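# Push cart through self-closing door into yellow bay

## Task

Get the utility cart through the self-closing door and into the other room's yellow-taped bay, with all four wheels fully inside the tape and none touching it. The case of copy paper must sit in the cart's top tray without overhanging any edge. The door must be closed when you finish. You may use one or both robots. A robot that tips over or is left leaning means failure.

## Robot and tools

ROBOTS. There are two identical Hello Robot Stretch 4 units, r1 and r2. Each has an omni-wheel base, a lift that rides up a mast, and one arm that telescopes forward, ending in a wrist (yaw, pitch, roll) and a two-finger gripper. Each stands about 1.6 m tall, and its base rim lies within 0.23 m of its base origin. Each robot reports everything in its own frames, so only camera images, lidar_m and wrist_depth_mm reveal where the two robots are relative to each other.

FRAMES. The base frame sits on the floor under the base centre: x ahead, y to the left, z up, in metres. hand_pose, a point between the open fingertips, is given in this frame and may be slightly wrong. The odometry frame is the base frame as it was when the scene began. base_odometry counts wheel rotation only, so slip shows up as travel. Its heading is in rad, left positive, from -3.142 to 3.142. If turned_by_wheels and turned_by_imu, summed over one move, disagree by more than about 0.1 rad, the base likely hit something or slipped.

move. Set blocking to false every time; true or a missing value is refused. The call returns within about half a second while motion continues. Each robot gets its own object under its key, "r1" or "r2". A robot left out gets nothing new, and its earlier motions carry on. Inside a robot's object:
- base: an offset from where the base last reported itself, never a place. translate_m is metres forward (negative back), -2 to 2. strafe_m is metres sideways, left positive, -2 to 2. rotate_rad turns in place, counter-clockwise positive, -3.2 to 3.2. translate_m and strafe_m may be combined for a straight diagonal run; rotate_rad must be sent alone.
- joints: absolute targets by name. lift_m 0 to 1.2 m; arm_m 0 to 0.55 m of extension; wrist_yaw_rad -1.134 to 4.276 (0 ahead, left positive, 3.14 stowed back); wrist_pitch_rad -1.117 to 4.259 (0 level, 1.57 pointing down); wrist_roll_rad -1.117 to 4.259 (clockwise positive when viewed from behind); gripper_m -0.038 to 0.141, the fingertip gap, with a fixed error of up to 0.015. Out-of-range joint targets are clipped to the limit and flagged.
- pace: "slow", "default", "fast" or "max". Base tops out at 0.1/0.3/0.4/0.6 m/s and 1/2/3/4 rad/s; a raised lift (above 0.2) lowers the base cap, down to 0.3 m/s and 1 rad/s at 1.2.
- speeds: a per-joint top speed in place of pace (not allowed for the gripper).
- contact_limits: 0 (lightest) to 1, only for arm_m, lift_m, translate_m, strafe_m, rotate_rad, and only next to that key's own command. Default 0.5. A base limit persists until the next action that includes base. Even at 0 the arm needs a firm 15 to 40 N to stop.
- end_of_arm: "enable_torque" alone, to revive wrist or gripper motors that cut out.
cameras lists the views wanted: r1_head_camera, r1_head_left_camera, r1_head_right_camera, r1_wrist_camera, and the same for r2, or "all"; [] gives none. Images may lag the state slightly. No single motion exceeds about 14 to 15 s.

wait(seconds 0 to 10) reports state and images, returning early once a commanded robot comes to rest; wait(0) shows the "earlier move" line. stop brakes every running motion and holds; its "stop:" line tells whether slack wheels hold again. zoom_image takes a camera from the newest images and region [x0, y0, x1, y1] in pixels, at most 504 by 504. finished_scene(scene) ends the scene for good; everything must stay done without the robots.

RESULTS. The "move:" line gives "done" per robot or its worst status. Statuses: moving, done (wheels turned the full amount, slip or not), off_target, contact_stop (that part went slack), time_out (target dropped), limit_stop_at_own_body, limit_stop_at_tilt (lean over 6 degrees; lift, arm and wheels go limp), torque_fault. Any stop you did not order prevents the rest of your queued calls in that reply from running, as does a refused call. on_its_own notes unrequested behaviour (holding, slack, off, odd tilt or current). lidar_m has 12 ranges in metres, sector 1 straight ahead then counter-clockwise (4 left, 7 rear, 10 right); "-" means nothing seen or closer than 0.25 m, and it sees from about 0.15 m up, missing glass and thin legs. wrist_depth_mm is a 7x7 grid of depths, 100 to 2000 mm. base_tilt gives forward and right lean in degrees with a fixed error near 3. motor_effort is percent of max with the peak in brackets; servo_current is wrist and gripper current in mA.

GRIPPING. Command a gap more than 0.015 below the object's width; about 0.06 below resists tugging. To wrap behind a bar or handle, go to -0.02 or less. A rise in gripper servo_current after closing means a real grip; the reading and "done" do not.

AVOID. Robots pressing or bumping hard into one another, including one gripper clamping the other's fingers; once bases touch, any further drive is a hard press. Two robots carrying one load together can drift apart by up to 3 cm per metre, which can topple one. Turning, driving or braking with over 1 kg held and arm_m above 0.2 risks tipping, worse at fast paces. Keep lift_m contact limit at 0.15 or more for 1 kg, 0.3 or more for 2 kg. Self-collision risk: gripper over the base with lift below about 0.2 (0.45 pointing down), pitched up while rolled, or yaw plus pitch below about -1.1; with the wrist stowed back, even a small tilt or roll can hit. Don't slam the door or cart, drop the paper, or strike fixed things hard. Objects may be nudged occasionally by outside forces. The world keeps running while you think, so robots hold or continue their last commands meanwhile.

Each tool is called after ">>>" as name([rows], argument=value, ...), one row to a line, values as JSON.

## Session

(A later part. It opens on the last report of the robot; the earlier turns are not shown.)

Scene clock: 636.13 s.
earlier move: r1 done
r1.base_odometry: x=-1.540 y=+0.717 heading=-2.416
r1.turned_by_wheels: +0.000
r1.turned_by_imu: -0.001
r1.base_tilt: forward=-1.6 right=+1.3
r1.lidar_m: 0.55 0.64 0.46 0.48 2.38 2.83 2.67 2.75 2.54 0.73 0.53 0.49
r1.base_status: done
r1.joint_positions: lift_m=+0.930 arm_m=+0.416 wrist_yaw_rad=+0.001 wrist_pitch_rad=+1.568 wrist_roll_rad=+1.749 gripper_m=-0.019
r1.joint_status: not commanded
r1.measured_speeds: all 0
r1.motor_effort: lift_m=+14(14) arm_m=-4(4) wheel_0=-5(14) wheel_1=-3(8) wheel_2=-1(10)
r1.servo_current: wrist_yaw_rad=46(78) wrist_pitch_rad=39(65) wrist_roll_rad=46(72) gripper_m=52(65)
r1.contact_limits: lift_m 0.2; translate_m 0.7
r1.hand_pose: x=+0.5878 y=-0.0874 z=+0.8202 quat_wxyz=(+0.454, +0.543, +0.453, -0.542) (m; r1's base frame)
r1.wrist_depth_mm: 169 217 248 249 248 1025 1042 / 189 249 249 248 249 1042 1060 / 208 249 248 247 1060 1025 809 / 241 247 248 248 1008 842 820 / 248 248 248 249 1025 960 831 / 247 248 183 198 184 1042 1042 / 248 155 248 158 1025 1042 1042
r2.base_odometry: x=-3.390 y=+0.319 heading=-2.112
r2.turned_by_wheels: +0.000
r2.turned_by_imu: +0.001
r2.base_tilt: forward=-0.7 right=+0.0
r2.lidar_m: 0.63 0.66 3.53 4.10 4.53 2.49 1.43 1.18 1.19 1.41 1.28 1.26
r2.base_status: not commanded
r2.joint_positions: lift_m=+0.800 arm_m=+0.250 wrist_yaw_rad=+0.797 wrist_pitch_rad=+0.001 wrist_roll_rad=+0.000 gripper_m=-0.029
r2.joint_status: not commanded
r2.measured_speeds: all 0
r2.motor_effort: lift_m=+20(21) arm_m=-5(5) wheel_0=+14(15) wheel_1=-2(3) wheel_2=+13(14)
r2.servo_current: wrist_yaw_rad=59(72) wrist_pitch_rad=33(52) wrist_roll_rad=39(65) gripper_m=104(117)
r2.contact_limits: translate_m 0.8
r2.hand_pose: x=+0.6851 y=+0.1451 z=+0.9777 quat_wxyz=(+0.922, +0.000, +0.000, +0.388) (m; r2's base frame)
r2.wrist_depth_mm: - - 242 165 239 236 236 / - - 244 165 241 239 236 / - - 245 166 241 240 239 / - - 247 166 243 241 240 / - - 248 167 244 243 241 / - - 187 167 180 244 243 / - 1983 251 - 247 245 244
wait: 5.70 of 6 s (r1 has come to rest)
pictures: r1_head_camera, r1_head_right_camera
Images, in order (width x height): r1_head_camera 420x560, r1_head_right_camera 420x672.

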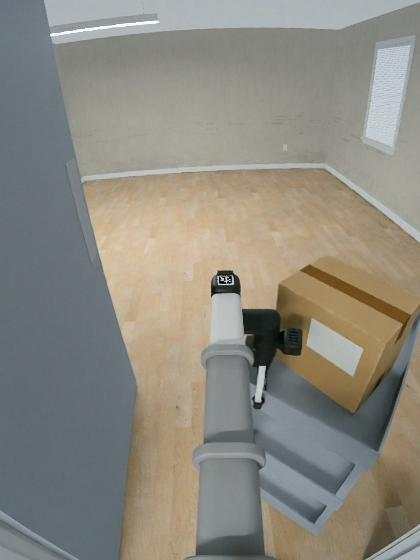

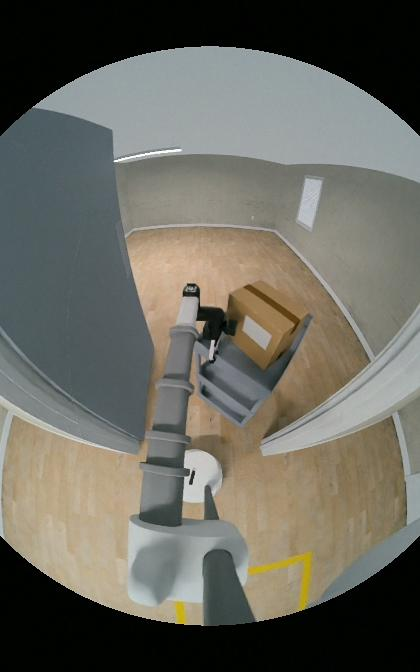

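>>> move(r1={"base":{"translate_m":-0.27,"strafe_m":0.27},"pace":"slow","contact_limits":{"translate_m":0.8}}, blocking=false, cameras=[])

>>> wait(seconds=6, cameras=["r1_head_camera","r1_head_right_camera"])

Scene clock: 648.73 s.
move: r1 moving
r1.base_odometry: x=-1.527 y=+0.716 heading=-2.417
r1.turned_by_wheels: -0.001
r1.turned_by_imu: -0.002
r1.base_tilt: forward=-1.6 right=+1.3
r1.lidar_m: 0.56 0.65 0.45 0.45 2.34 2.79 2.68 2.74 2.57 0.75 0.55 0.49
r1.base_status: translate_m moving; strafe_m moving
r1.joint_positions: lift_m=+0.930 arm_m=+0.416 wrist_yaw_rad=+0.001 wrist_pitch_rad=+1.567 wrist_roll_rad=+1.750 gripper_m=-0.019
r1.joint_status: not commanded
r1.measured_speeds: translate_m=-0.035 strafe_m=+0.035 rotate_rad=-0.005 lift_m=+0.000 arm_m=+0.000 wrist_yaw_rad=+0.000 wrist_pitch_rad=-0.009 wrist_roll_rad=+0.001
r1.motor_effort: lift_m=+14(14) arm_m=-3(4) wheel_0=-14(14) wheel_1=+0(4) wheel_2=+3(3)
r1.servo_current: wrist_yaw_rad=46(65) wrist_pitch_rad=39(46) wrist_roll_rad=39(59) gripper_m=46(59)
r1.contact_limits: lift_m 0.2; translate_m 0.8
r1.hand_pose: x=+0.5882 y=-0.0874 z=+0.8202 quat_wxyz=(+0.455, +0.543, +0.453, -0.541) (m; r1's base frame)
r1.wrist_depth_mm: 177 229 250 249 249 1042 1042 / 196 250 249 250 248 1025 1025 / 216 251 250 248 1025 1025 820 / 251 250 249 249 1060 831 820 / 250 249 248 250 1025 960 831 / 248 251 187 191 1042 1025 1042 / 249 154 248 182 178 1025 1008
r2: as last shown
r2.turned_by_imu: +0.002
r2.base_tilt: forward=-0.6 right=+0.0
r2.lidar_m: 0.65 0.67 3.53 4.12 4.51 2.53 1.40 1.19 1.22 1.39 1.29 1.28
r2.motor_effort: lift_m=+20(20) arm_m=-5(5) wheel_0=+14(15) wheel_1=-2(2) wheel_2=+13(13)
r2.servo_current: wrist_yaw_rad=52(65) wrist_pitch_rad=46(46) wrist_roll_rad=39(59) gripper_m=111(111)
r2.contact_limits: translate_m 0.8
r2.wrist_depth_mm: - - 242 165 238 238 236 / - - 244 165 241 238 237 / - - 245 165 242 239 239 / - - 247 166 243 241 239 / - - 249 167 244 242 242 / - - 186 167 180 244 243 / - 1983 253 - 248 245 244
pictures: none
No camera images: "cameras" was empty.

Scene clock: 653.30 s.
earlier move: r1 done
r1.base_odometry: x=-1.159 y=+0.694 heading=-2.417
r1.turned_by_wheels: +0.000
r1.turned_by_imu: -0.005
r1.base_tilt: forward=-1.6 right=+1.2
r1.lidar_m: 0.54 0.40 0.48 1.15 2.09 2.59 2.42 2.48 2.87 2.05 0.46 0.45
r1.base_status: done
r1.joint_positions: lift_m=+0.930 arm_m=+0.416 wrist_yaw_rad=-0.001 wrist_pitch_rad=+1.572 wrist_roll_rad=+1.751 gripper_m=-0.019
r1.joint_status: not commanded
r1.measured_speeds: all 0
r1.motor_effort: lift_m=+14(14) arm_m=+0(4) wheel_0=-11(24) wheel_1=-1(4) wheel_2=-4(8)
r1.servo_current: wrist_yaw_rad=72(72) wrist_pitch_rad=39(52) wrist_roll_rad=39(65) gripper_m=59(59)
r1.contact_limits: lift_m 0.2; translate_m 0.8
r1.hand_pose: x=+0.5865 y=-0.0874 z=+0.8202 quat_wxyz=(+0.452, +0.543, +0.453, -0.543) (m; r1's base frame)
r1.wrist_depth_mm: 189 248 251 251 251 1042 1060 / 221 247 249 251 251 1025 1042 / 247 247 248 250 250 991 842 / 247 247 248 248 1060 831 820 / - 247 247 248 1042 891 831 / 1008 1025 182 199 185 1060 1042 / 1042 154 - 123 182 135 1042
r2.base_odometry: x=-3.390 y=+0.319 heading=-2.112
r2.turned_by_wheels: +0.000
r2.turned_by_imu: +0.001
r2.base_tilt: forward=-0.6 right=+0.0
r2.lidar_m: 0.63 0.66 3.53 4.08 4.52 2.50 1.41 1.23 1.22 1.42 1.29 1.27
r2.base_status: not commanded
r2.joint_positions: lift_m=+0.800 arm_m=+0.250 wrist_yaw_rad=+0.797 wrist_pitch_rad=+0.001 wrist_roll_rad=+0.000 gripper_m=-0.029
r2.joint_status: not commanded
r2.measured_speeds: all 0
r2.motor_effort: lift_m=+20(21) arm_m=-5(5) wheel_0=+15(15) wheel_1=-2(3) wheel_2=+13(14)
r2.servo_current: wrist_yaw_rad=59(72) wrist_pitch_rad=39(52) wrist_roll_rad=46(65) gripper_m=104(117)
r2.contact_limits: translate_m 0.8
r2.hand_pose: x=+0.6851 y=+0.1451 z=+0.9777 quat_wxyz=(+0.922, +0.000, +0.000, +0.388) (m; r2's base frame)
r2.wrist_depth_mm: - - 243 165 240 238 236 / - - 244 165 240 238 236 / - - 246 166 242 240 239 / - - 247 165 243 241 241 / - - 249 166 245 242 242 / - - 187 167 180 244 244 / - 1983 250 - 247 245 244
wait: 4.57 of 6 s (r1 has come to rest)
pictures: r1_head_camera, r1_head_right_camera
Images, in order (width x height): r1_head_camera 420x560, r1_head_right_camera 420x672.

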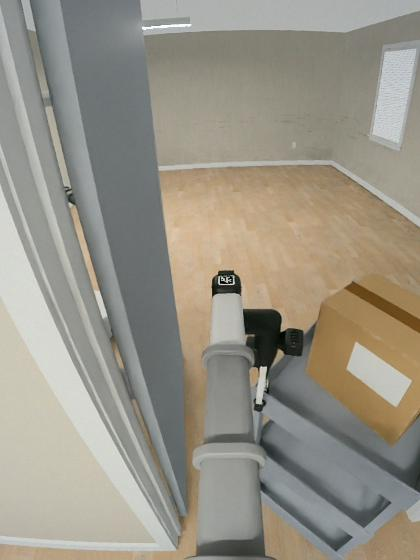

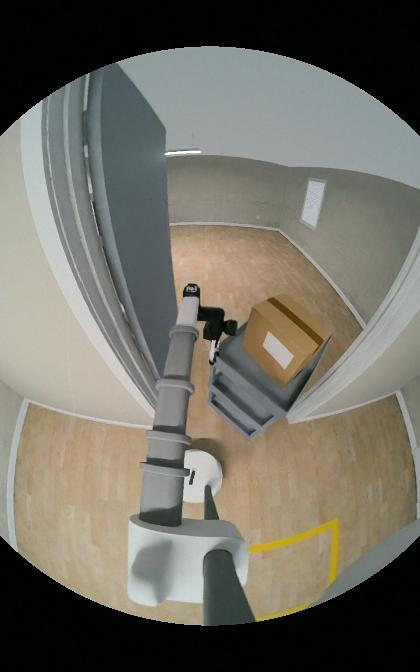

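>>> move(r1={"base":{"translate_m":-0.25},"pace":"slow","contact_limits":{"translate_m":0.6}}, blocking=false, cameras=[])

>>> wait(seconds=1.3, cameras=["r1_head_right_camera"])

>>> wait(seconds=3, cameras=["r1_head_camera","r1_head_right_camera"])

Scene clock: 663.67 s.
move: r1 moving
r1.base_odometry: x=-1.150 y=+0.702 heading=-2.418
r1.turned_by_wheels: -0.001
r1.turned_by_imu: -0.002
r1.base_tilt: forward=-1.6 right=+1.3
r1.lidar_m: 0.56 0.41 0.52 1.22 2.09 2.55 2.41 2.49 2.84 2.06 0.47 0.45
r1.base_status: translate_m moving
r1.joint_positions: lift_m=+0.930 arm_m=+0.416 wrist_yaw_rad=-0.001 wrist_pitch_rad=+1.570 wrist_roll_rad=+1.751 gripper_m=-0.019
r1.joint_status: not commanded
r1.measured_speeds: translate_m=-0.048 strafe_m=+0.000 rotate_rad=+0.003 lift_m=+0.000 arm_m=+0.000 wrist_yaw_rad=+0.000 wrist_pitch_rad=-0.028 wrist_roll_rad=+0.000
r1.motor_effort: lift_m=+14(14) arm_m=+4(4) wheel_0=-10(12) wheel_1=-5(8) wheel_2=+1(3)
r1.servo_current: wrist_yaw_rad=65(65) wrist_pitch_rad=46(46) wrist_roll_rad=39(52) gripper_m=52(59)
r1.contact_limits: lift_m 0.2; translate_m 0.6
r1.hand_pose: x=+0.5870 y=-0.0874 z=+0.8202 quat_wxyz=(+0.453, +0.543, +0.453, -0.543) (m; r1's base frame)
r1.wrist_depth_mm: 193 250 250 249 248 1060 1060 / 224 249 249 249 248 1025 1042 / 248 248 249 248 248 1042 831 / 249 249 248 248 1042 831 820 / - 248 249 249 1025 946 831 / 1042 1042 181 198 188 1025 1025 / 1060 151 - 140 174 1025 1042
r2: as last shown
r2.base_tilt: forward=-0.6 right=+0.1
r2.lidar_m: 0.63 0.68 3.54 4.10 4.53 2.52 1.39 1.21 1.19 1.43 1.31 1.28
r2.motor_effort: lift_m=+20(20) arm_m=-5(5) wheel_0=+15(15) wheel_1=-2(2) wheel_2=+13(14)
r2.servo_current: wrist_yaw_rad=59(72) wrist_pitch_rad=39(46) wrist_roll_rad=46(59) gripper_m=104(117)
r2.contact_limits: translate_m 0.8
r2.wrist_depth_mm: - - 243 164 239 237 236 / - - 245 165 241 239 236 / - - 245 165 242 240 239 / - - 247 166 243 241 241 / - - 248 166 245 243 242 / - - 187 167 181 244 243 / - 1983 251 - 246 245 244
pictures: none
No camera images: "cameras" was empty.

Scene clock: 664.97 s.
earlier move: r1 moving
r1.base_odometry: x=-1.062 y=+0.780 heading=-2.417
r1.turned_by_wheels: +0.002
r1.turned_by_imu: +0.002
r1.base_tilt: forward=-1.6 right=+1.3
r1.lidar_m: 0.57 0.52 0.66 1.60 2.07 2.40 2.27 2.36 2.87 2.65 0.50 0.50
r1.base_status: translate_m moving
r1.joint_positions: lift_m=+0.930 arm_m=+0.416 wrist_yaw_rad=-0.001 wrist_pitch_rad=+1.562 wrist_roll_rad=+1.751 gripper_m=-0.019
r1.joint_status: not commanded
r1.measured_speeds: translate_m=-0.099 strafe_m=+0.001 rotate_rad=+0.002 lift_m=+0.000 arm_m=+0.000 wrist_yaw_rad=+0.000 wrist_pitch_rad=+0.000 wrist_roll_rad=+0.000
r1.motor_effort: lift_m=+14(14) arm_m=-3(4) wheel_0=+1(14) wheel_1=-2(10) wheel_2=+10(10)
r1.servo_current: wrist_yaw_rad=39(78) wrist_pitch_rad=52(59) wrist_roll_rad=39(72) gripper_m=59(65)
r1.contact_limits: lift_m 0.2; translate_m 0.6
r1.hand_pose: x=+0.5894 y=-0.0874 z=+0.8202 quat_wxyz=(+0.455, +0.546, +0.451, -0.541) (m; r1's base frame)
r1.wrist_depth_mm: 196 247 247 246 246 1025 1025 / 217 248 248 247 246 1025 1042 / 249 247 247 246 1042 1008 831 / 248 249 248 246 1042 854 831 / - 249 246 246 1025 1042 820 / 1042 - 187 198 1025 1042 1042 / 1042 150 - 143 172 1060 1042
r2.base_odometry: x=-3.390 y=+0.319 heading=-2.112
r2.turned_by_wheels: +0.000
r2.turned_by_imu: +0.000
r2.base_tilt: forward=-0.7 right=+0.0
r2.lidar_m: 0.62 0.68 3.52 4.10 4.51 2.51 1.41 1.21 1.20 1.44 1.28 1.27
r2.base_status: not commanded
r2.joint_positions: lift_m=+0.800 arm_m=+0.250 wrist_yaw_rad=+0.797 wrist_pitch_rad=+0.001 wrist_roll_rad=+0.000 gripper_m=-0.029
r2.joint_status: not commanded
r2.measured_speeds: all 0
r2.motor_effort: lift_m=+20(20) arm_m=-5(5) wheel_0=+15(15) wheel_1=-2(2) wheel_2=+13(14)
r2.servo_current: wrist_yaw_rad=46(72) wrist_pitch_rad=39(46) wrist_roll_rad=52(65) gripper_m=104(117)
r2.contact_limits: translate_m 0.8
r2.hand_pose: x=+0.6851 y=+0.1451 z=+0.9777 quat_wxyz=(+0.922, +0.000, +0.000, +0.388) (m; r2's base frame)
r2.wrist_depth_mm: - - 242 165 239 237 236 / - - 244 165 240 239 237 / - - 245 166 243 241 238 / - - 247 167 243 241 239 / - - 249 167 245 242 241 / - - 186 167 181 245 243 / - 1983 251 - 247 245 245
wait: 1.30 s; no rest
pictures: r1_head_right_camera
Images, in order (width x height): r1_head_right_camera 420x672.

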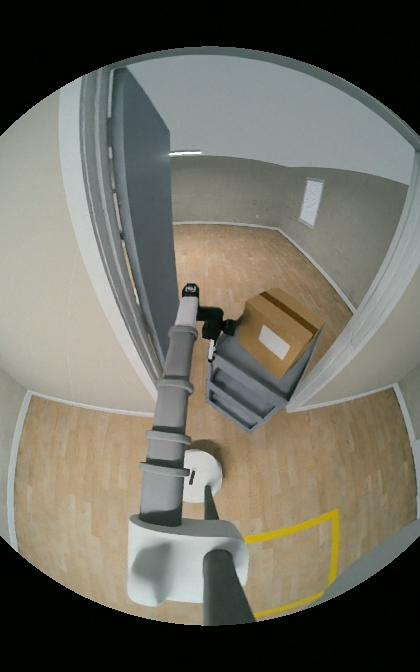

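Scene clock: 666.93 s.
earlier move: r1 done
r1.base_odometry: x=-0.972 y=+0.859 heading=-2.417
r1.turned_by_wheels: +0.000
r1.turned_by_imu: +0.000
r1.base_tilt: forward=-1.6 right=+1.3
r1.lidar_m: 0.57 0.61 0.83 1.96 2.07 2.32 2.17 2.24 2.87 2.70 0.56 0.53
r1.base_status: done
r1.joint_positions: lift_m=+0.930 arm_m=+0.416 wrist_yaw_rad=-0.001 wrist_pitch_rad=+1.565 wrist_roll_rad=+1.751 gripper_m=-0.019
r1.joint_status: not commanded
r1.measured_speeds: all 0
r1.motor_effort: lift_m=+14(14) arm_m=-4(4) wheel_0=+0(14) wheel_1=-1(10) wheel_2=+6(10)
r1.servo_current: wrist_yaw_rad=65(78) wrist_pitch_rad=46(59) wrist_roll_rad=26(78) gripper_m=59(65)
r1.contact_limits: lift_m 0.2; translate_m 0.6
r1.hand_pose: x=+0.5886 y=-0.0874 z=+0.8202 quat_wxyz=(+0.454, +0.545, +0.451, -0.541) (m; r1's base frame)
r1.wrist_depth_mm: 200 247 248 245 1042 1025 1025 / 226 247 246 247 1025 1042 1025 / 248 248 248 247 1008 991 820 / 249 248 247 248 1025 854 820 / 249 247 247 248 1025 1025 820 / - 248 209 198 1042 1025 1042 / 1042 146 176 179 179 1060 1025
r2.base_odometry: x=-3.390 y=+0.319 heading=-2.112
r2.turned_by_wheels: +0.000
r2.turned_by_imu: +0.000
r2.base_tilt: forward=-0.6 right=+0.0
r2.lidar_m: 0.64 0.67 3.54 4.13 4.52 2.50 1.41 1.22 1.21 1.41 1.29 1.29
r2.base_status: not commanded
r2.joint_positions: lift_m=+0.800 arm_m=+0.250 wrist_yaw_rad=+0.797 wrist_pitch_rad=+0.001 wrist_roll_rad=+0.000 gripper_m=-0.029
r2.joint_status: not commanded
r2.measured_speeds: all 0
r2.motor_effort: lift_m=+20(21) arm_m=-5(5) wheel_0=+15(15) wheel_1=-2(2) wheel_2=+13(14)
r2.servo_current: wrist_yaw_rad=59(72) wrist_pitch_rad=39(52) wrist_roll_rad=39(65) gripper_m=111(117)
r2.contact_limits: translate_m 0.8
r2.hand_pose: x=+0.6851 y=+0.1451 z=+0.9777 quat_wxyz=(+0.922, +0.000, +0.000, +0.388) (m; r2's base frame)
r2.wrist_depth_mm: - - 242 164 239 237 236 / - - 245 165 240 239 237 / - - 245 165 241 240 238 / - - 247 166 244 241 240 / - - 249 167 244 243 242 / - - 186 167 180 244 243 / - 1983 250 - 248 245 244
wait: 1.97 of 3 s (r1 has come to rest)
pictures: r1_head_camera, r1_head_right_camera
Images, in order (width x height): r1_head_camera 420x560, r1_head_right_camera 420x672.

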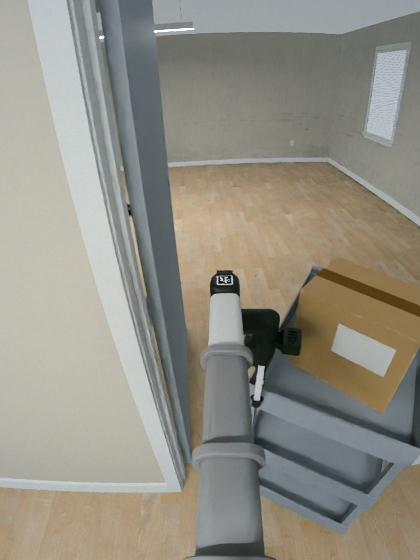

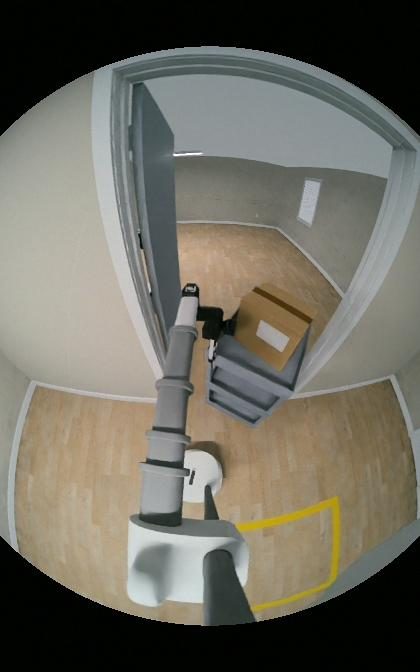

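>>> move(r1={"base":{"translate_m":-0.4,"strafe_m":0.04},"pace":"slow","contact_limits":{"translate_m":0.6}}, blocking=false, cameras=[])

>>> wait(seconds=6, cameras=["r1_head_camera","r1_head_right_camera","r1_head_left_camera"])

Scene clock: 671.40 s.
move: r1 moving
r1.base_odometry: x=-0.962 y=+0.867 heading=-2.417
r1.turned_by_wheels: +0.000
r1.turned_by_imu: +0.000
r1.base_tilt: forward=-1.6 right=+1.2
r1.lidar_m: 0.56 0.64 0.87 2.00 2.07 2.29 2.14 2.24 2.88 2.71 0.55 0.53
r1.base_status: translate_m moving; strafe_m moving
r1.joint_positions: lift_m=+0.930 arm_m=+0.416 wrist_yaw_rad=-0.001 wrist_pitch_rad=+1.565 wrist_roll_rad=+1.751 gripper_m=-0.019
r1.joint_status: not commanded
r1.measured_speeds: translate_m=-0.049 strafe_m=+0.005 rotate_rad=+0.000 lift_m=+0.000 arm_m=+0.000 wrist_yaw_rad=+0.000 wrist_pitch_rad=+0.000 wrist_roll_rad=+0.000
r1.motor_effort: lift_m=+14(14) arm_m=-4(4) wheel_0=-1(5) wheel_1=-5(5) wheel_2=+11(11)
r1.servo_current: wrist_yaw_rad=39(65) wrist_pitch_rad=52(59) wrist_roll_rad=46(65) gripper_m=46(52)
r1.contact_limits: lift_m 0.2; translate_m 0.6
r1.hand_pose: x=+0.5886 y=-0.0874 z=+0.8202 quat_wxyz=(+0.454, +0.545, +0.451, -0.541) (m; r1's base frame)
r1.wrist_depth_mm: 201 247 247 246 247 1025 1042 / 224 248 247 247 1008 1042 1025 / 248 248 248 247 1025 1025 820 / 249 249 248 248 1008 854 820 / 249 249 249 248 1025 960 809 / - 248 190 190 1042 1025 1025 / 1042 150 164 182 176 1042 1025
r2: as last shown
r2.turned_by_imu: +0.001
r2.base_tilt: forward=-0.7 right=+0.0
r2.lidar_m: 0.65 0.67 3.53 4.08 4.50 2.51 1.41 1.22 1.21 1.45 1.29 1.29
r2.motor_effort: lift_m=+20(20) arm_m=-5(5) wheel_0=+15(15) wheel_1=-2(2) wheel_2=+13(14)
r2.servo_current: wrist_yaw_rad=52(65) wrist_pitch_rad=33(46) wrist_roll_rad=52(59) gripper_m=104(111)
r2.contact_limits: translate_m 0.8
r2.wrist_depth_mm: - - 242 164 239 237 236 / - - 244 165 240 238 237 / - - 246 166 241 239 238 / - - 246 166 243 240 240 / - - 249 167 244 242 241 / - - 187 167 181 246 243 / - 1983 250 - 248 244 244
pictures: none
No camera images: "cameras" was empty.

Scene clock: 676.20 s.
earlier move: r1 done
r1.base_odometry: x=-0.646 y=+1.094 heading=-2.418
r1.turned_by_wheels: -0.001
r1.turned_by_imu: -0.003
r1.base_tilt: forward=-1.5 right=+1.3
r1.lidar_m: 0.57 1.01 1.35 1.94 2.01 1.88 1.77 1.83 2.41 2.77 1.53 0.58
r1.base_status: done
r1.joint_positions: lift_m=+0.930 arm_m=+0.416 wrist_yaw_rad=-0.001 wrist_pitch_rad=+1.565 wrist_roll_rad=+1.751 gripper_m=-0.019
r1.joint_status: not commanded
r1.measured_speeds: all 0
r1.motor_effort: lift_m=+14(14) arm_m=-4(4) wheel_0=-9(13) wheel_1=-5(7) wheel_2=+0(11)
r1.servo_current: wrist_yaw_rad=39(72) wrist_pitch_rad=39(59) wrist_roll_rad=46(65) gripper_m=59(59)
r1.contact_limits: lift_m 0.2; translate_m 0.6
r1.hand_pose: x=+0.5886 y=-0.0874 z=+0.8202 quat_wxyz=(+0.454, +0.545, +0.451, -0.541) (m; r1's base frame)
r1.wrist_depth_mm: 250 249 249 1008 1025 1042 1042 / 249 250 249 1025 1042 1025 1025 / 250 250 250 1042 1060 1025 809 / 250 248 248 1042 1042 866 831 / 250 249 249 248 1042 917 809 / 250 249 186 186 1042 1025 1042 / - 140 178 142 156 1042 1025
r2.base_odometry: x=-3.390 y=+0.319 heading=-2.112
r2.turned_by_wheels: +0.000
r2.turned_by_imu: +0.001
r2.base_tilt: forward=-0.7 right=+0.0
r2.lidar_m: 0.63 0.68 3.54 4.12 4.51 2.53 1.44 1.21 1.21 1.41 1.29 1.28
r2.base_status: not commanded
r2.joint_positions: lift_m=+0.800 arm_m=+0.250 wrist_yaw_rad=+0.797 wrist_pitch_rad=+0.001 wrist_roll_rad=+0.000 gripper_m=-0.029
r2.joint_status: not commanded
r2.measured_speeds: all 0
r2.motor_effort: lift_m=+20(21) arm_m=-4(5) wheel_0=+14(15) wheel_1=-2(3) wheel_2=+13(14)
r2.servo_current: wrist_yaw_rad=46(72) wrist_pitch_rad=39(52) wrist_roll_rad=46(65) gripper_m=104(117)
r2.contact_limits: translate_m 0.8
r2.hand_pose: x=+0.6851 y=+0.1451 z=+0.9777 quat_wxyz=(+0.922, +0.000, +0.000, +0.388) (m; r2's base frame)
r2.wrist_depth_mm: - - 242 165 239 237 236 / - - 245 165 241 237 237 / - - 245 165 242 239 238 / - - 246 166 242 241 240 / - - 249 167 245 242 241 / - - 186 167 181 244 242 / - 1921 251 - 248 244 245
wait: 4.80 of 6 s (r1 has come to rest)
pictures: r1_head_camera, r1_head_left_camera, r1_head_right_camera
Images, in order (width x height): r1_head_camera 420x560, r1_head_left_camera 420x672, r1_head_right_camera 420x672.

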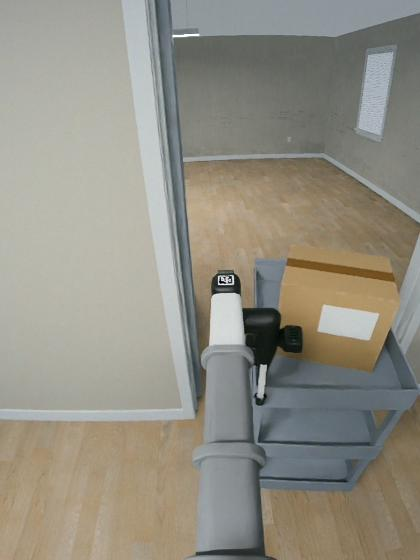

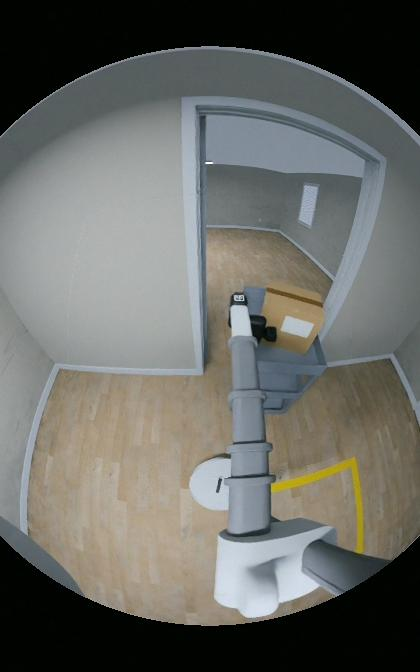

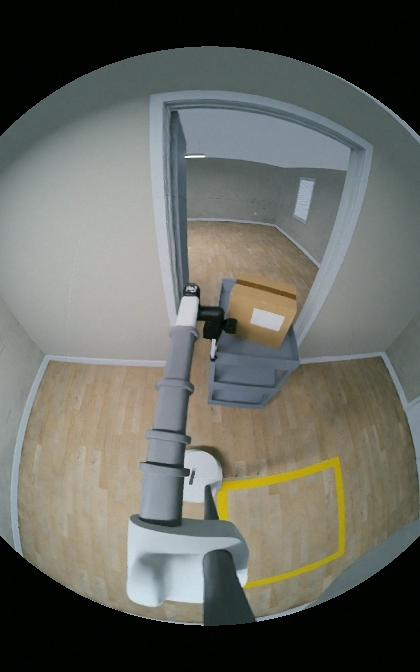

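>>> move(r1={"base":{"translate_m":-0.35},"pace":"slow","contact_limits":{"translate_m":0.6}}, blocking=false, cameras=[])

>>> wait(seconds=5, cameras=["r1_head_camera","r1_head_right_camera"])

Scene clock: 695.80 s.
move: r1 moving
r1.base_odometry: x=-0.637 y=+1.102 heading=-2.419
r1.turned_by_wheels: -0.001
r1.turned_by_imu: -0.002
r1.base_tilt: forward=-1.5 right=+1.3
r1.lidar_m: 0.56 1.05 1.38 1.94 2.00 1.88 1.74 1.79 2.39 2.75 1.57 0.59
r1.base_status: translate_m moving
r1.joint_positions: lift_m=+0.930 arm_m=+0.416 wrist_yaw_rad=+0.000 wrist_pitch_rad=+1.564 wrist_roll_rad=+1.751 gripper_m=-0.019
r1.joint_status: not commanded
r1.measured_speeds: translate_m=-0.049 strafe_m=+0.000 rotate_rad=+0.001 lift_m=+0.000 arm_m=+0.000 wrist_yaw_rad=+0.001 wrist_pitch_rad=-0.002 wrist_roll_rad=+0.000
r1.motor_effort: lift_m=+14(14) arm_m=-3(4) wheel_0=-9(12) wheel_1=-6(9) wheel_2=+6(6)
r1.servo_current: wrist_yaw_rad=39(72) wrist_pitch_rad=52(52) wrist_roll_rad=65(65) gripper_m=59(59)
r1.contact_limits: lift_m 0.2; translate_m 0.6
r1.hand_pose: x=+0.5890 y=-0.0874 z=+0.8202 quat_wxyz=(+0.455, +0.545, +0.451, -0.541) (m; r1's base frame)
r1.wrist_depth_mm: 250 250 248 1025 1025 1008 1025 / 249 249 249 1025 1025 1025 1025 / 251 249 248 1042 1042 1025 809 / 250 248 249 1042 1042 866 809 / 250 249 249 1060 1008 946 809 / 250 249 200 187 1025 1042 1008 / - 138 177 178 150 1042 1025
r2: as last shown
r2.turned_by_imu: +0.003
r2.lidar_m: 0.64 0.65 3.54 4.11 4.52 2.52 1.42 1.21 1.19 1.41 1.29 1.29
r2.motor_effort: lift_m=+20(20) arm_m=-5(5) wheel_0=+15(15) wheel_1=-2(2) wheel_2=+13(14)
r2.servo_current: wrist_yaw_rad=59(65) wrist_pitch_rad=39(46) wrist_roll_rad=52(52) gripper_m=104(111)
r2.contact_limits: translate_m 0.8
r2.wrist_depth_mm: - - 242 165 239 237 236 / - - 244 165 241 239 237 / - - 246 166 241 240 238 / - - 247 166 243 243 240 / - - 249 167 245 243 241 / - - 186 167 180 244 243 / - 1921 251 - 248 245 245
pictures: none
No camera images: "cameras" was empty.

Scene clock: 700.07 s.
earlier move: r1 done
r1.base_odometry: x=-0.384 y=+1.326 heading=-2.418
r1.turned_by_wheels: +0.001
r1.turned_by_imu: +0.000
r1.base_tilt: forward=-1.6 right=+1.3
r1.lidar_m: 0.57 1.39 1.81 1.92 1.98 1.51 1.42 1.47 1.95 2.78 2.08 0.64
r1.base_status: done
r1.joint_positions: lift_m=+0.930 arm_m=+0.416 wrist_yaw_rad=+0.000 wrist_pitch_rad=+1.564 wrist_roll_rad=+1.751 gripper_m=-0.019
r1.joint_status: not commanded
r1.measured_speeds: all 0
r1.motor_effort: lift_m=+14(14) arm_m=-3(4) wheel_0=-5(13) wheel_1=-2(9) wheel_2=+3(7)
r1.servo_current: wrist_yaw_rad=46(72) wrist_pitch_rad=46(52) wrist_roll_rad=46(65) gripper_m=59(59)
r1.contact_limits: lift_m 0.2; translate_m 0.6
r1.hand_pose: x=+0.5890 y=-0.0874 z=+0.8202 quat_wxyz=(+0.455, +0.545, +0.451, -0.541) (m; r1's base frame)
r1.wrist_depth_mm: 249 247 1025 1025 1042 1025 1025 / 249 248 500 1042 1025 1042 1025 / 249 249 219 1025 1025 1025 820 / 250 250 249 1042 1025 866 820 / 248 248 248 1042 1025 917 820 / 249 248 200 197 182 1042 1025 / 250 152 165 178 1042 1025 1025
r2.base_odometry: x=-3.390 y=+0.319 heading=-2.112
r2.turned_by_wheels: +0.000
r2.turned_by_imu: +0.001
r2.base_tilt: forward=-0.7 right=+0.0
r2.lidar_m: 0.65 0.66 3.54 4.12 4.54 2.54 1.41 1.20 1.21 1.42 1.30 1.28
r2.base_status: not commanded
r2.joint_positions: lift_m=+0.800 arm_m=+0.250 wrist_yaw_rad=+0.797 wrist_pitch_rad=+0.001 wrist_roll_rad=+0.000 gripper_m=-0.029
r2.joint_status: not commanded
r2.measured_speeds: all 0
r2.motor_effort: lift_m=+20(21) arm_m=-5(5) wheel_0=+14(15) wheel_1=-2(3) wheel_2=+13(14)
r2.servo_current: wrist_yaw_rad=72(72) wrist_pitch_rad=39(52) wrist_roll_rad=46(59) gripper_m=104(117)
r2.contact_limits: translate_m 0.8
r2.hand_pose: x=+0.6851 y=+0.1451 z=+0.9777 quat_wxyz=(+0.922, +0.000, +0.000, +0.388) (m; r2's base frame)
r2.wrist_depth_mm: - - 242 165 239 238 237 / - - 244 165 239 239 237 / - - 244 166 241 240 238 / - - 246 166 243 241 240 / - - 248 166 244 243 241 / - - 187 167 180 245 242 / - 1921 252 - 247 244 245
wait: 4.27 of 5 s (r1 has come to rest)
pictures: r1_head_camera, r1_head_right_camera
Images, in order (width x height): r1_head_camera 420x560, r1_head_right_camera 420x672.

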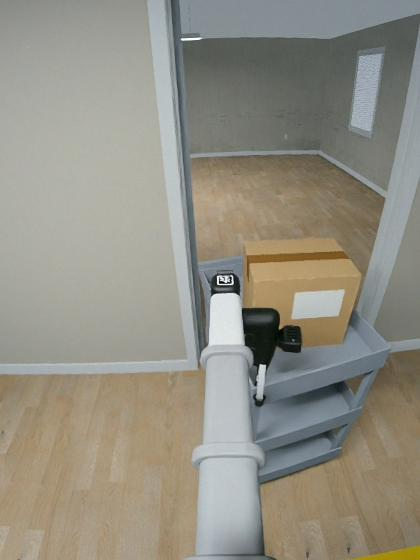

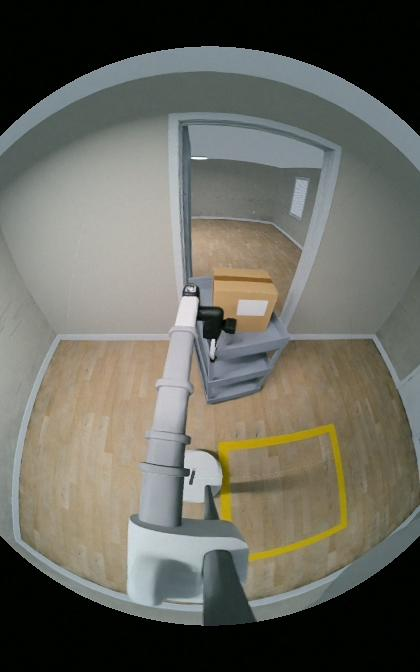

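>>> move(r1={"base":{"translate_m":-0.5,"strafe_m":-0.4},"pace":"slow","contact_limits":{"translate_m":0.7}}, blocking=false, cameras=[])

>>> wait(seconds=8, cameras=["r1_head_camera","r1_head_right_camera"])

Scene clock: 706.63 s.
move: r1 moving
r1.base_odometry: x=-0.381 y=+1.339 heading=-2.417
r1.turned_by_wheels: +0.001
r1.turned_by_imu: +0.001
r1.base_tilt: forward=-1.6 right=+1.3
r1.lidar_m: 0.58 1.40 1.83 1.93 1.96 1.48 1.40 1.45 1.94 2.75 2.12 0.61
r1.base_status: translate_m moving; strafe_m moving
r1.joint_positions: lift_m=+0.930 arm_m=+0.416 wrist_yaw_rad=+0.001 wrist_pitch_rad=+1.563 wrist_roll_rad=+1.750 gripper_m=-0.019
r1.joint_status: not commanded
r1.measured_speeds: translate_m=-0.041 strafe_m=-0.034 rotate_rad=+0.002 lift_m=+0.000 arm_m=+0.000 wrist_yaw_rad=+0.001 wrist_pitch_rad=+0.000 wrist_roll_rad=+0.000
r1.motor_effort: lift_m=+14(14) arm_m=-4(4) wheel_0=+7(7) wheel_1=-7(7) wheel_2=+11(11)
r1.servo_current: wrist_yaw_rad=52(52) wrist_pitch_rad=46(59) wrist_roll_rad=46(52) gripper_m=52(59)
r1.contact_limits: lift_m 0.2; translate_m 0.7
r1.hand_pose: x=+0.5891 y=-0.0874 z=+0.8202 quat_wxyz=(+0.455, +0.545, +0.452, -0.541) (m; r1's base frame)
r1.wrist_depth_mm: 249 248 1042 1025 1025 1025 1008 / 248 249 496 1042 1025 1008 1025 / 249 249 208 1042 1042 1025 820 / 250 248 248 1025 1025 866 820 / 249 248 248 1025 1042 931 820 / 250 248 206 198 182 1042 1060 / 250 154 - 178 1025 1042 1042
r2: as last shown
r2.lidar_m: 0.64 0.67 3.52 4.12 4.49 2.49 1.39 1.19 1.21 1.42 1.29 1.29
r2.motor_effort: lift_m=+20(20) arm_m=-5(5) wheel_0=+15(15) wheel_1=-2(2) wheel_2=+13(13)
r2.servo_current: wrist_yaw_rad=46(59) wrist_pitch_rad=46(46) wrist_roll_rad=46(52) gripper_m=104(111)
r2.contact_limits: translate_m 0.8
r2.wrist_depth_mm: - - 244 164 238 237 236 / - - 244 164 240 238 237 / - - 246 165 242 240 238 / - - 248 166 243 242 239 / - - 248 166 244 244 242 / - - 187 167 180 245 242 / - 1983 250 - 248 245 244
pictures: none
No camera images: "cameras" was empty.

Scene clock: 713.77 s.
earlier move: r1 done
r1.base_odometry: x=-0.274 y=+1.956 heading=-2.417
r1.turned_by_wheels: +0.000
r1.turned_by_imu: +0.002
r1.base_tilt: forward=-1.6 right=+1.3
r1.lidar_m: 0.56 0.65 2.43 2.27 1.39 0.97 0.87 0.93 1.27 2.40 2.46 1.96
r1.base_status: done
r1.joint_positions: lift_m=+0.930 arm_m=+0.416 wrist_yaw_rad=+0.002 wrist_pitch_rad=+1.565 wrist_roll_rad=+1.748 gripper_m=-0.019
r1.joint_status: not commanded
r1.measured_speeds: all 0
r1.motor_effort: lift_m=+14(14) arm_m=-4(4) wheel_0=+8(14) wheel_1=-2(7) wheel_2=+7(13)
r1.servo_current: wrist_yaw_rad=33(72) wrist_pitch_rad=39(59) wrist_roll_rad=33(65) gripper_m=52(65)
r1.contact_limits: lift_m 0.2; translate_m 0.7
r1.hand_pose: x=+0.5889 y=-0.0874 z=+0.8202 quat_wxyz=(+0.456, +0.543, +0.453, -0.540) (m; r1's base frame)
r1.wrist_depth_mm: 1042 1025 1025 1078 1025 1042 1042 / 1042 1042 1042 1042 1025 1042 1025 / 1042 1042 1025 1042 1042 1042 809 / 1025 1060 1042 1008 1025 854 809 / 235 240 - 427 1025 891 831 / 195 202 198 199 177 1042 1042 / 249 248 179 247 1025 1042 1042
r2.base_odometry: x=-3.390 y=+0.319 heading=-2.112
r2.turned_by_wheels: +0.000
r2.turned_by_imu: +0.001
r2.base_tilt: forward=-0.6 right=+0.0
r2.lidar_m: 0.63 0.67 3.55 4.12 4.49 2.51 1.42 1.20 1.21 1.43 1.28 1.27
r2.base_status: not commanded
r2.joint_positions: lift_m=+0.800 arm_m=+0.250 wrist_yaw_rad=+0.797 wrist_pitch_rad=+0.001 wrist_roll_rad=+0.000 gripper_m=-0.029
r2.joint_status: not commanded
r2.measured_speeds: all 0
r2.motor_effort: lift_m=+20(20) arm_m=-5(5) wheel_0=+14(15) wheel_1=-2(3) wheel_2=+13(14)
r2.servo_current: wrist_yaw_rad=59(65) wrist_pitch_rad=33(46) wrist_roll_rad=33(65) gripper_m=111(117)
r2.contact_limits: translate_m 0.8
r2.hand_pose: x=+0.6851 y=+0.1451 z=+0.9777 quat_wxyz=(+0.922, +0.000, +0.000, +0.388) (m; r2's base frame)
r2.wrist_depth_mm: - - 242 164 239 238 236 / - - 244 165 241 238 237 / - - 245 165 242 240 239 / - - 247 166 242 241 239 / - - 248 167 245 244 242 / - - 186 167 180 245 243 / - 1983 251 - 248 244 244
wait: 7.13 of 8 s (r1 has come to rest)
pictures: r1_head_camera, r1_head_right_camera
Images, in order (width x height): r1_head_camera 420x560, r1_head_right_camera 420x672.

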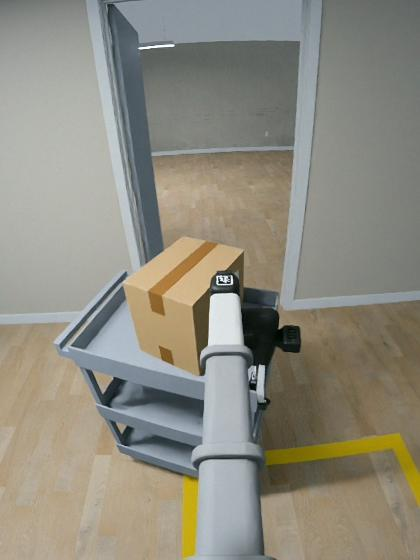

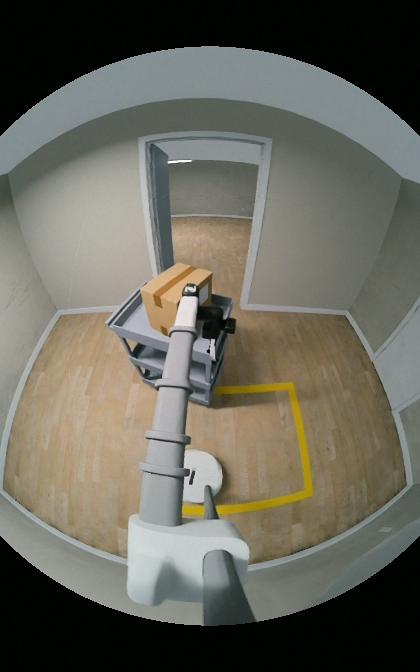

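>>> move(r1={"base":{"translate_m":-0.22,"strafe_m":-0.36},"pace":"slow","contact_limits":{"translate_m":0.7}}, r2={"base":{"translate_m":0.16,"strafe_m":0.24},"joints":{"wrist_yaw_rad":0.524},"pace":"slow","speeds":{"wrist_yaw_rad":0.1},"contact_limits":{"translate_m":0.8}}, blocking=false, cameras=[])

>>> wait(seconds=6, cameras=[])

>>> wait(seconds=4, cameras=["r1_head_camera","r1_head_right_camera","r2_head_camera"])

Scene clock: 737.47 s.
move: r1 moving; r2 moving
r1.base_odometry: x=-0.277 y=+1.968 heading=-2.415
r1.turned_by_wheels: +0.002
r1.turned_by_imu: +0.001
r1.base_tilt: forward=-1.5 right=+1.2
r1.lidar_m: 0.56 0.65 2.42 2.30 1.39 0.95 0.89 0.92 1.26 2.40 2.42 1.99
r1.base_status: translate_m moving; strafe_m moving
r1.joint_positions: lift_m=+0.930 arm_m=+0.416 wrist_yaw_rad=+0.003 wrist_pitch_rad=+1.565 wrist_roll_rad=+1.748 gripper_m=-0.019
r1.joint_status: not commanded
r1.measured_speeds: translate_m=-0.025 strafe_m=-0.041 rotate_rad=+0.002 lift_m=+0.000 arm_m=+0.000 wrist_yaw_rad=+0.004 wrist_pitch_rad=+0.000 wrist_roll_rad=+0.000
r1.motor_effort: lift_m=+14(14) arm_m=-4(4) wheel_0=+14(14) wheel_1=-5(7) wheel_2=+14(14)
r1.servo_current: wrist_yaw_rad=39(78) wrist_pitch_rad=46(59) wrist_roll_rad=33(65) gripper_m=52(59)
r1.contact_limits: lift_m 0.2; translate_m 0.7
r1.hand_pose: x=+0.5889 y=-0.0874 z=+0.8202 quat_wxyz=(+0.456, +0.543, +0.453, -0.540) (m; r1's base frame)
r1.wrist_depth_mm: 1025 1025 1042 1025 1025 1025 1025 / 1025 1008 1042 1025 1042 1025 1008 / 1042 1060 1060 1025 1042 1025 809 / 1042 1042 1042 1025 1042 866 809 / 233 244 - 442 1025 917 831 / 196 202 195 202 176 1025 1025 / 250 248 179 248 1042 1042 1042
r2.base_odometry: x=-3.385 y=+0.309 heading=-2.110
r2.turned_by_wheels: +0.001
r2.turned_by_imu: +0.005
r2.base_tilt: forward=-0.7 right=+0.0
r2.lidar_m: 0.63 0.65 3.53 4.12 4.49 2.53 1.45 1.22 1.22 1.42 1.32 1.28
r2.base_status: translate_m moving; strafe_m moving
r2.joint_positions: lift_m=+0.800 arm_m=+0.250 wrist_yaw_rad=+0.778 wrist_pitch_rad=+0.001 wrist_roll_rad=+0.000 gripper_m=-0.029
r2.joint_status: wrist_yaw_rad moving
r2.measured_speeds: translate_m=+0.028 strafe_m=+0.041 rotate_rad=-0.002 lift_m=+0.000 arm_m=+0.000 wrist_yaw_rad=-0.080 wrist_pitch_rad=+0.000 wrist_roll_rad=+0.000
r2.motor_effort: lift_m=+20(20) arm_m=-5(5) wheel_0=+6(15) wheel_1=+12(12) wheel_2=-1(12)
r2.servo_current: wrist_yaw_rad=280(280) wrist_pitch_rad=39(46) wrist_roll_rad=39(52) gripper_m=111(117)
r2.contact_limits: translate_m 0.8
r2.hand_pose: x=+0.6878 y=+0.1401 z=+0.9777 quat_wxyz=(+0.925, +0.000, +0.000, +0.379) (m; r2's base frame)
r2.wrist_depth_mm: - - 242 166 239 238 236 / - - 243 166 240 237 238 / - - 245 167 242 240 239 / - - 246 166 244 242 241 / - - 248 167 244 242 241 / - - 182 167 181 245 244 / - - 250 - 247 244 245
pictures: none
No camera images: "cameras" was empty.

Scene clock: 741.13 s.
earlier move: r1 moving; r2 done
r1.base_odometry: x=-0.339 y=+2.317 heading=-2.414
r1.turned_by_wheels: +0.001
r1.turned_by_imu: +0.006
r1.base_tilt: forward=-1.6 right=+1.3
r1.lidar_m: 0.49 0.50 0.61 2.58 1.07 0.74 0.68 0.69 0.96 2.12 2.14 2.20
r1.base_status: translate_m moving; strafe_m moving
r1.joint_positions: lift_m=+0.930 arm_m=+0.416 wrist_yaw_rad=+0.007 wrist_pitch_rad=+1.570 wrist_roll_rad=+1.736 gripper_m=-0.019
r1.joint_status: not commanded
r1.measured_speeds: translate_m=-0.051 strafe_m=-0.087 rotate_rad=-0.002 lift_m=+0.000 arm_m=+0.000 wrist_yaw_rad=+0.001 wrist_pitch_rad=+0.000 wrist_roll_rad=-0.002
r1.motor_effort: lift_m=+14(14) arm_m=-2(4) wheel_0=+22(23) wheel_1=+3(7) wheel_2=+13(16)
r1.servo_current: wrist_yaw_rad=59(78) wrist_pitch_rad=39(59) wrist_roll_rad=65(91) gripper_m=59(65)
r1.contact_limits: lift_m 0.2; translate_m 0.7
r1.hand_pose: x=+0.5877 y=-0.0874 z=+0.8202 quat_wxyz=(+0.459, +0.538, +0.459, -0.538) (m; r1's base frame)
r1.wrist_depth_mm: 1042 1042 1042 1042 1042 1025 1060 / 1008 1042 1025 1025 1042 1042 1042 / 1025 1025 1042 1042 1025 1060 831 / 1025 1042 1042 1025 1042 854 831 / 1025 1042 1025 206 1025 854 831 / 1025 521 210 193 176 1060 831 / 236 179 179 227 1042 136 -
r2.base_odometry: x=-3.267 y=+0.059 heading=-2.112
r2.turned_by_wheels: -0.001
r2.turned_by_imu: +0.005
r2.base_tilt: forward=-0.6 right=+0.0
r2.lidar_m: 0.63 2.84 3.27 3.81 4.44 2.99 1.72 1.49 1.49 1.57 1.35 0.98
r2.base_status: done
r2.joint_positions: lift_m=+0.800 arm_m=+0.250 wrist_yaw_rad=+0.536 wrist_pitch_rad=+0.001 wrist_roll_rad=+0.000 gripper_m=-0.029
r2.joint_status: all done
r2.measured_speeds: all 0
r2.motor_effort: lift_m=+20(20) arm_m=-4(5) wheel_0=-2(15) wheel_1=+3(15) wheel_2=+1(12)
r2.servo_current: wrist_yaw_rad=72(436) wrist_pitch_rad=39(46) wrist_roll_rad=39(59) gripper_m=111(117)
r2.contact_limits: translate_m 0.8
r2.hand_pose: x=+0.7136 y=+0.0721 z=+0.9777 quat_wxyz=(+0.964, +0.000, +0.001, +0.265) (m; r2's base frame)
r2.wrist_depth_mm: - - 242 162 240 237 235 / - - 244 163 241 239 237 / - - 245 163 242 240 238 / - - 247 167 242 242 239 / - - 249 166 244 243 241 / - - 186 167 180 244 243 / - - 251 - 247 - 245
wait: 3.67 of 6 s (r2 has come to rest)
pictures: none
No camera images: "cameras" was empty.

Scene clock: 742.47 s.
earlier move: r1 done
r1.base_odometry: x=-0.349 y=+2.371 heading=-2.415
r1.turned_by_wheels: -0.001
r1.turned_by_imu: +0.000
r1.base_tilt: forward=-1.6 right=+1.3
r1.lidar_m: 0.48 0.50 0.60 2.62 1.03 0.71 0.65 0.70 0.91 2.07 2.11 2.23
r1.base_status: done
r1.joint_positions: lift_m=+0.930 arm_m=+0.416 wrist_yaw_rad=+0.007 wrist_pitch_rad=+1.573 wrist_roll_rad=+1.736 gripper_m=-0.019
r1.joint_status: not commanded
r1.measured_speeds: all 0
r1.motor_effort: lift_m=+14(14) arm_m=-1(4) wheel_0=+18(23) wheel_1=+5(7) wheel_2=+9(16)
r1.servo_current: wrist_yaw_rad=65(78) wrist_pitch_rad=39(59) wrist_roll_rad=72(98) gripper_m=46(65)
r1.contact_limits: lift_m 0.2; translate_m 0.7
r1.hand_pose: x=+0.5868 y=-0.0874 z=+0.8202 quat_wxyz=(+0.458, +0.537, +0.460, -0.539) (m; r1's base frame)
r1.wrist_depth_mm: 1008 1042 1042 1042 1042 1042 1042 / 1008 1025 1042 1042 1042 1025 1042 / 1025 1042 1042 1042 1042 1025 854 / 1042 1025 1025 1042 1042 842 854 / 1025 1025 1042 208 1042 854 831 / 1025 1042 205 188 178 1042 854 / 260 183 178 222 1060 1042 -
r2.base_odometry: x=-3.267 y=+0.059 heading=-2.112
r2.turned_by_wheels: +0.000
r2.turned_by_imu: +0.000
r2.base_tilt: forward=-0.6 right=+0.0
r2.lidar_m: 0.64 2.83 3.26 3.83 4.43 3.02 1.76 1.50 1.48 1.59 1.36 0.95
r2.base_status: done
r2.joint_positions: lift_m=+0.800 arm_m=+0.250 wrist_yaw_rad=+0.536 wrist_pitch_rad=+0.001 wrist_roll_rad=+0.000 gripper_m=-0.029
r2.joint_status: all done
r2.measured_speeds: all 0
r2.motor_effort: lift_m=+20(20) arm_m=-5(5) wheel_0=-1(15) wheel_1=+3(15) wheel_2=+1(12)
r2.servo_current: wrist_yaw_rad=72(436) wrist_pitch_rad=33(46) wrist_roll_rad=46(59) gripper_m=111(117)
r2.contact_limits: translate_m 0.8
r2.hand_pose: x=+0.7136 y=+0.0721 z=+0.9777 quat_wxyz=(+0.964, +0.000, +0.001, +0.265) (m; r2's base frame)
r2.wrist_depth_mm: - - 243 162 238 237 236 / - - 244 163 241 239 236 / - - 246 163 241 240 238 / - - 247 167 242 241 240 / - - 249 166 244 241 242 / - - 186 167 180 244 243 / - - 251 - 248 - 244
wait: 1.33 of 4 s (r1 has come to rest)
pictures: r1_head_camera, r1_head_right_camera, r2_head_camera
Images, in order (width x height): r1_head_camera 420x560, r1_head_right_camera 420x672, r2_head_camera 420x560.

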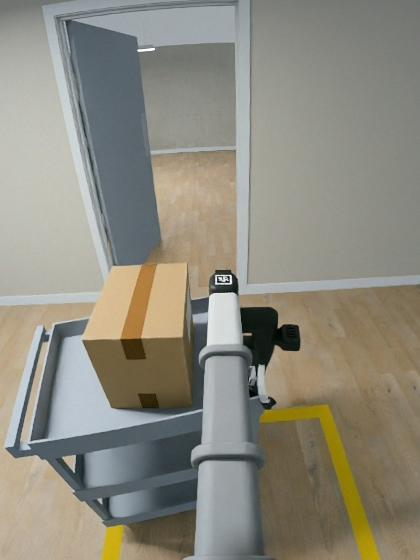

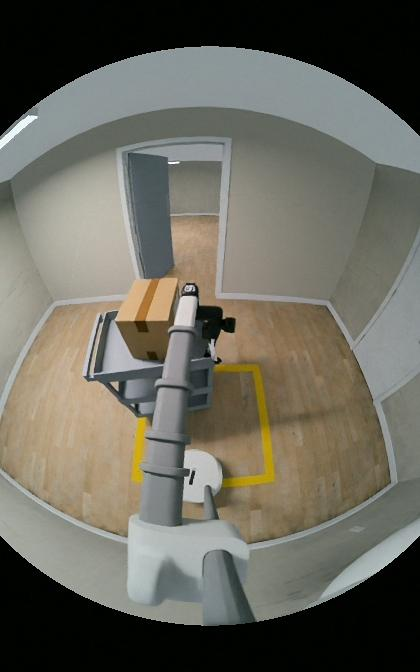

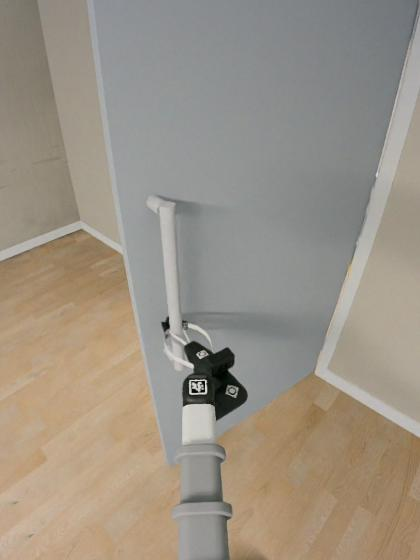

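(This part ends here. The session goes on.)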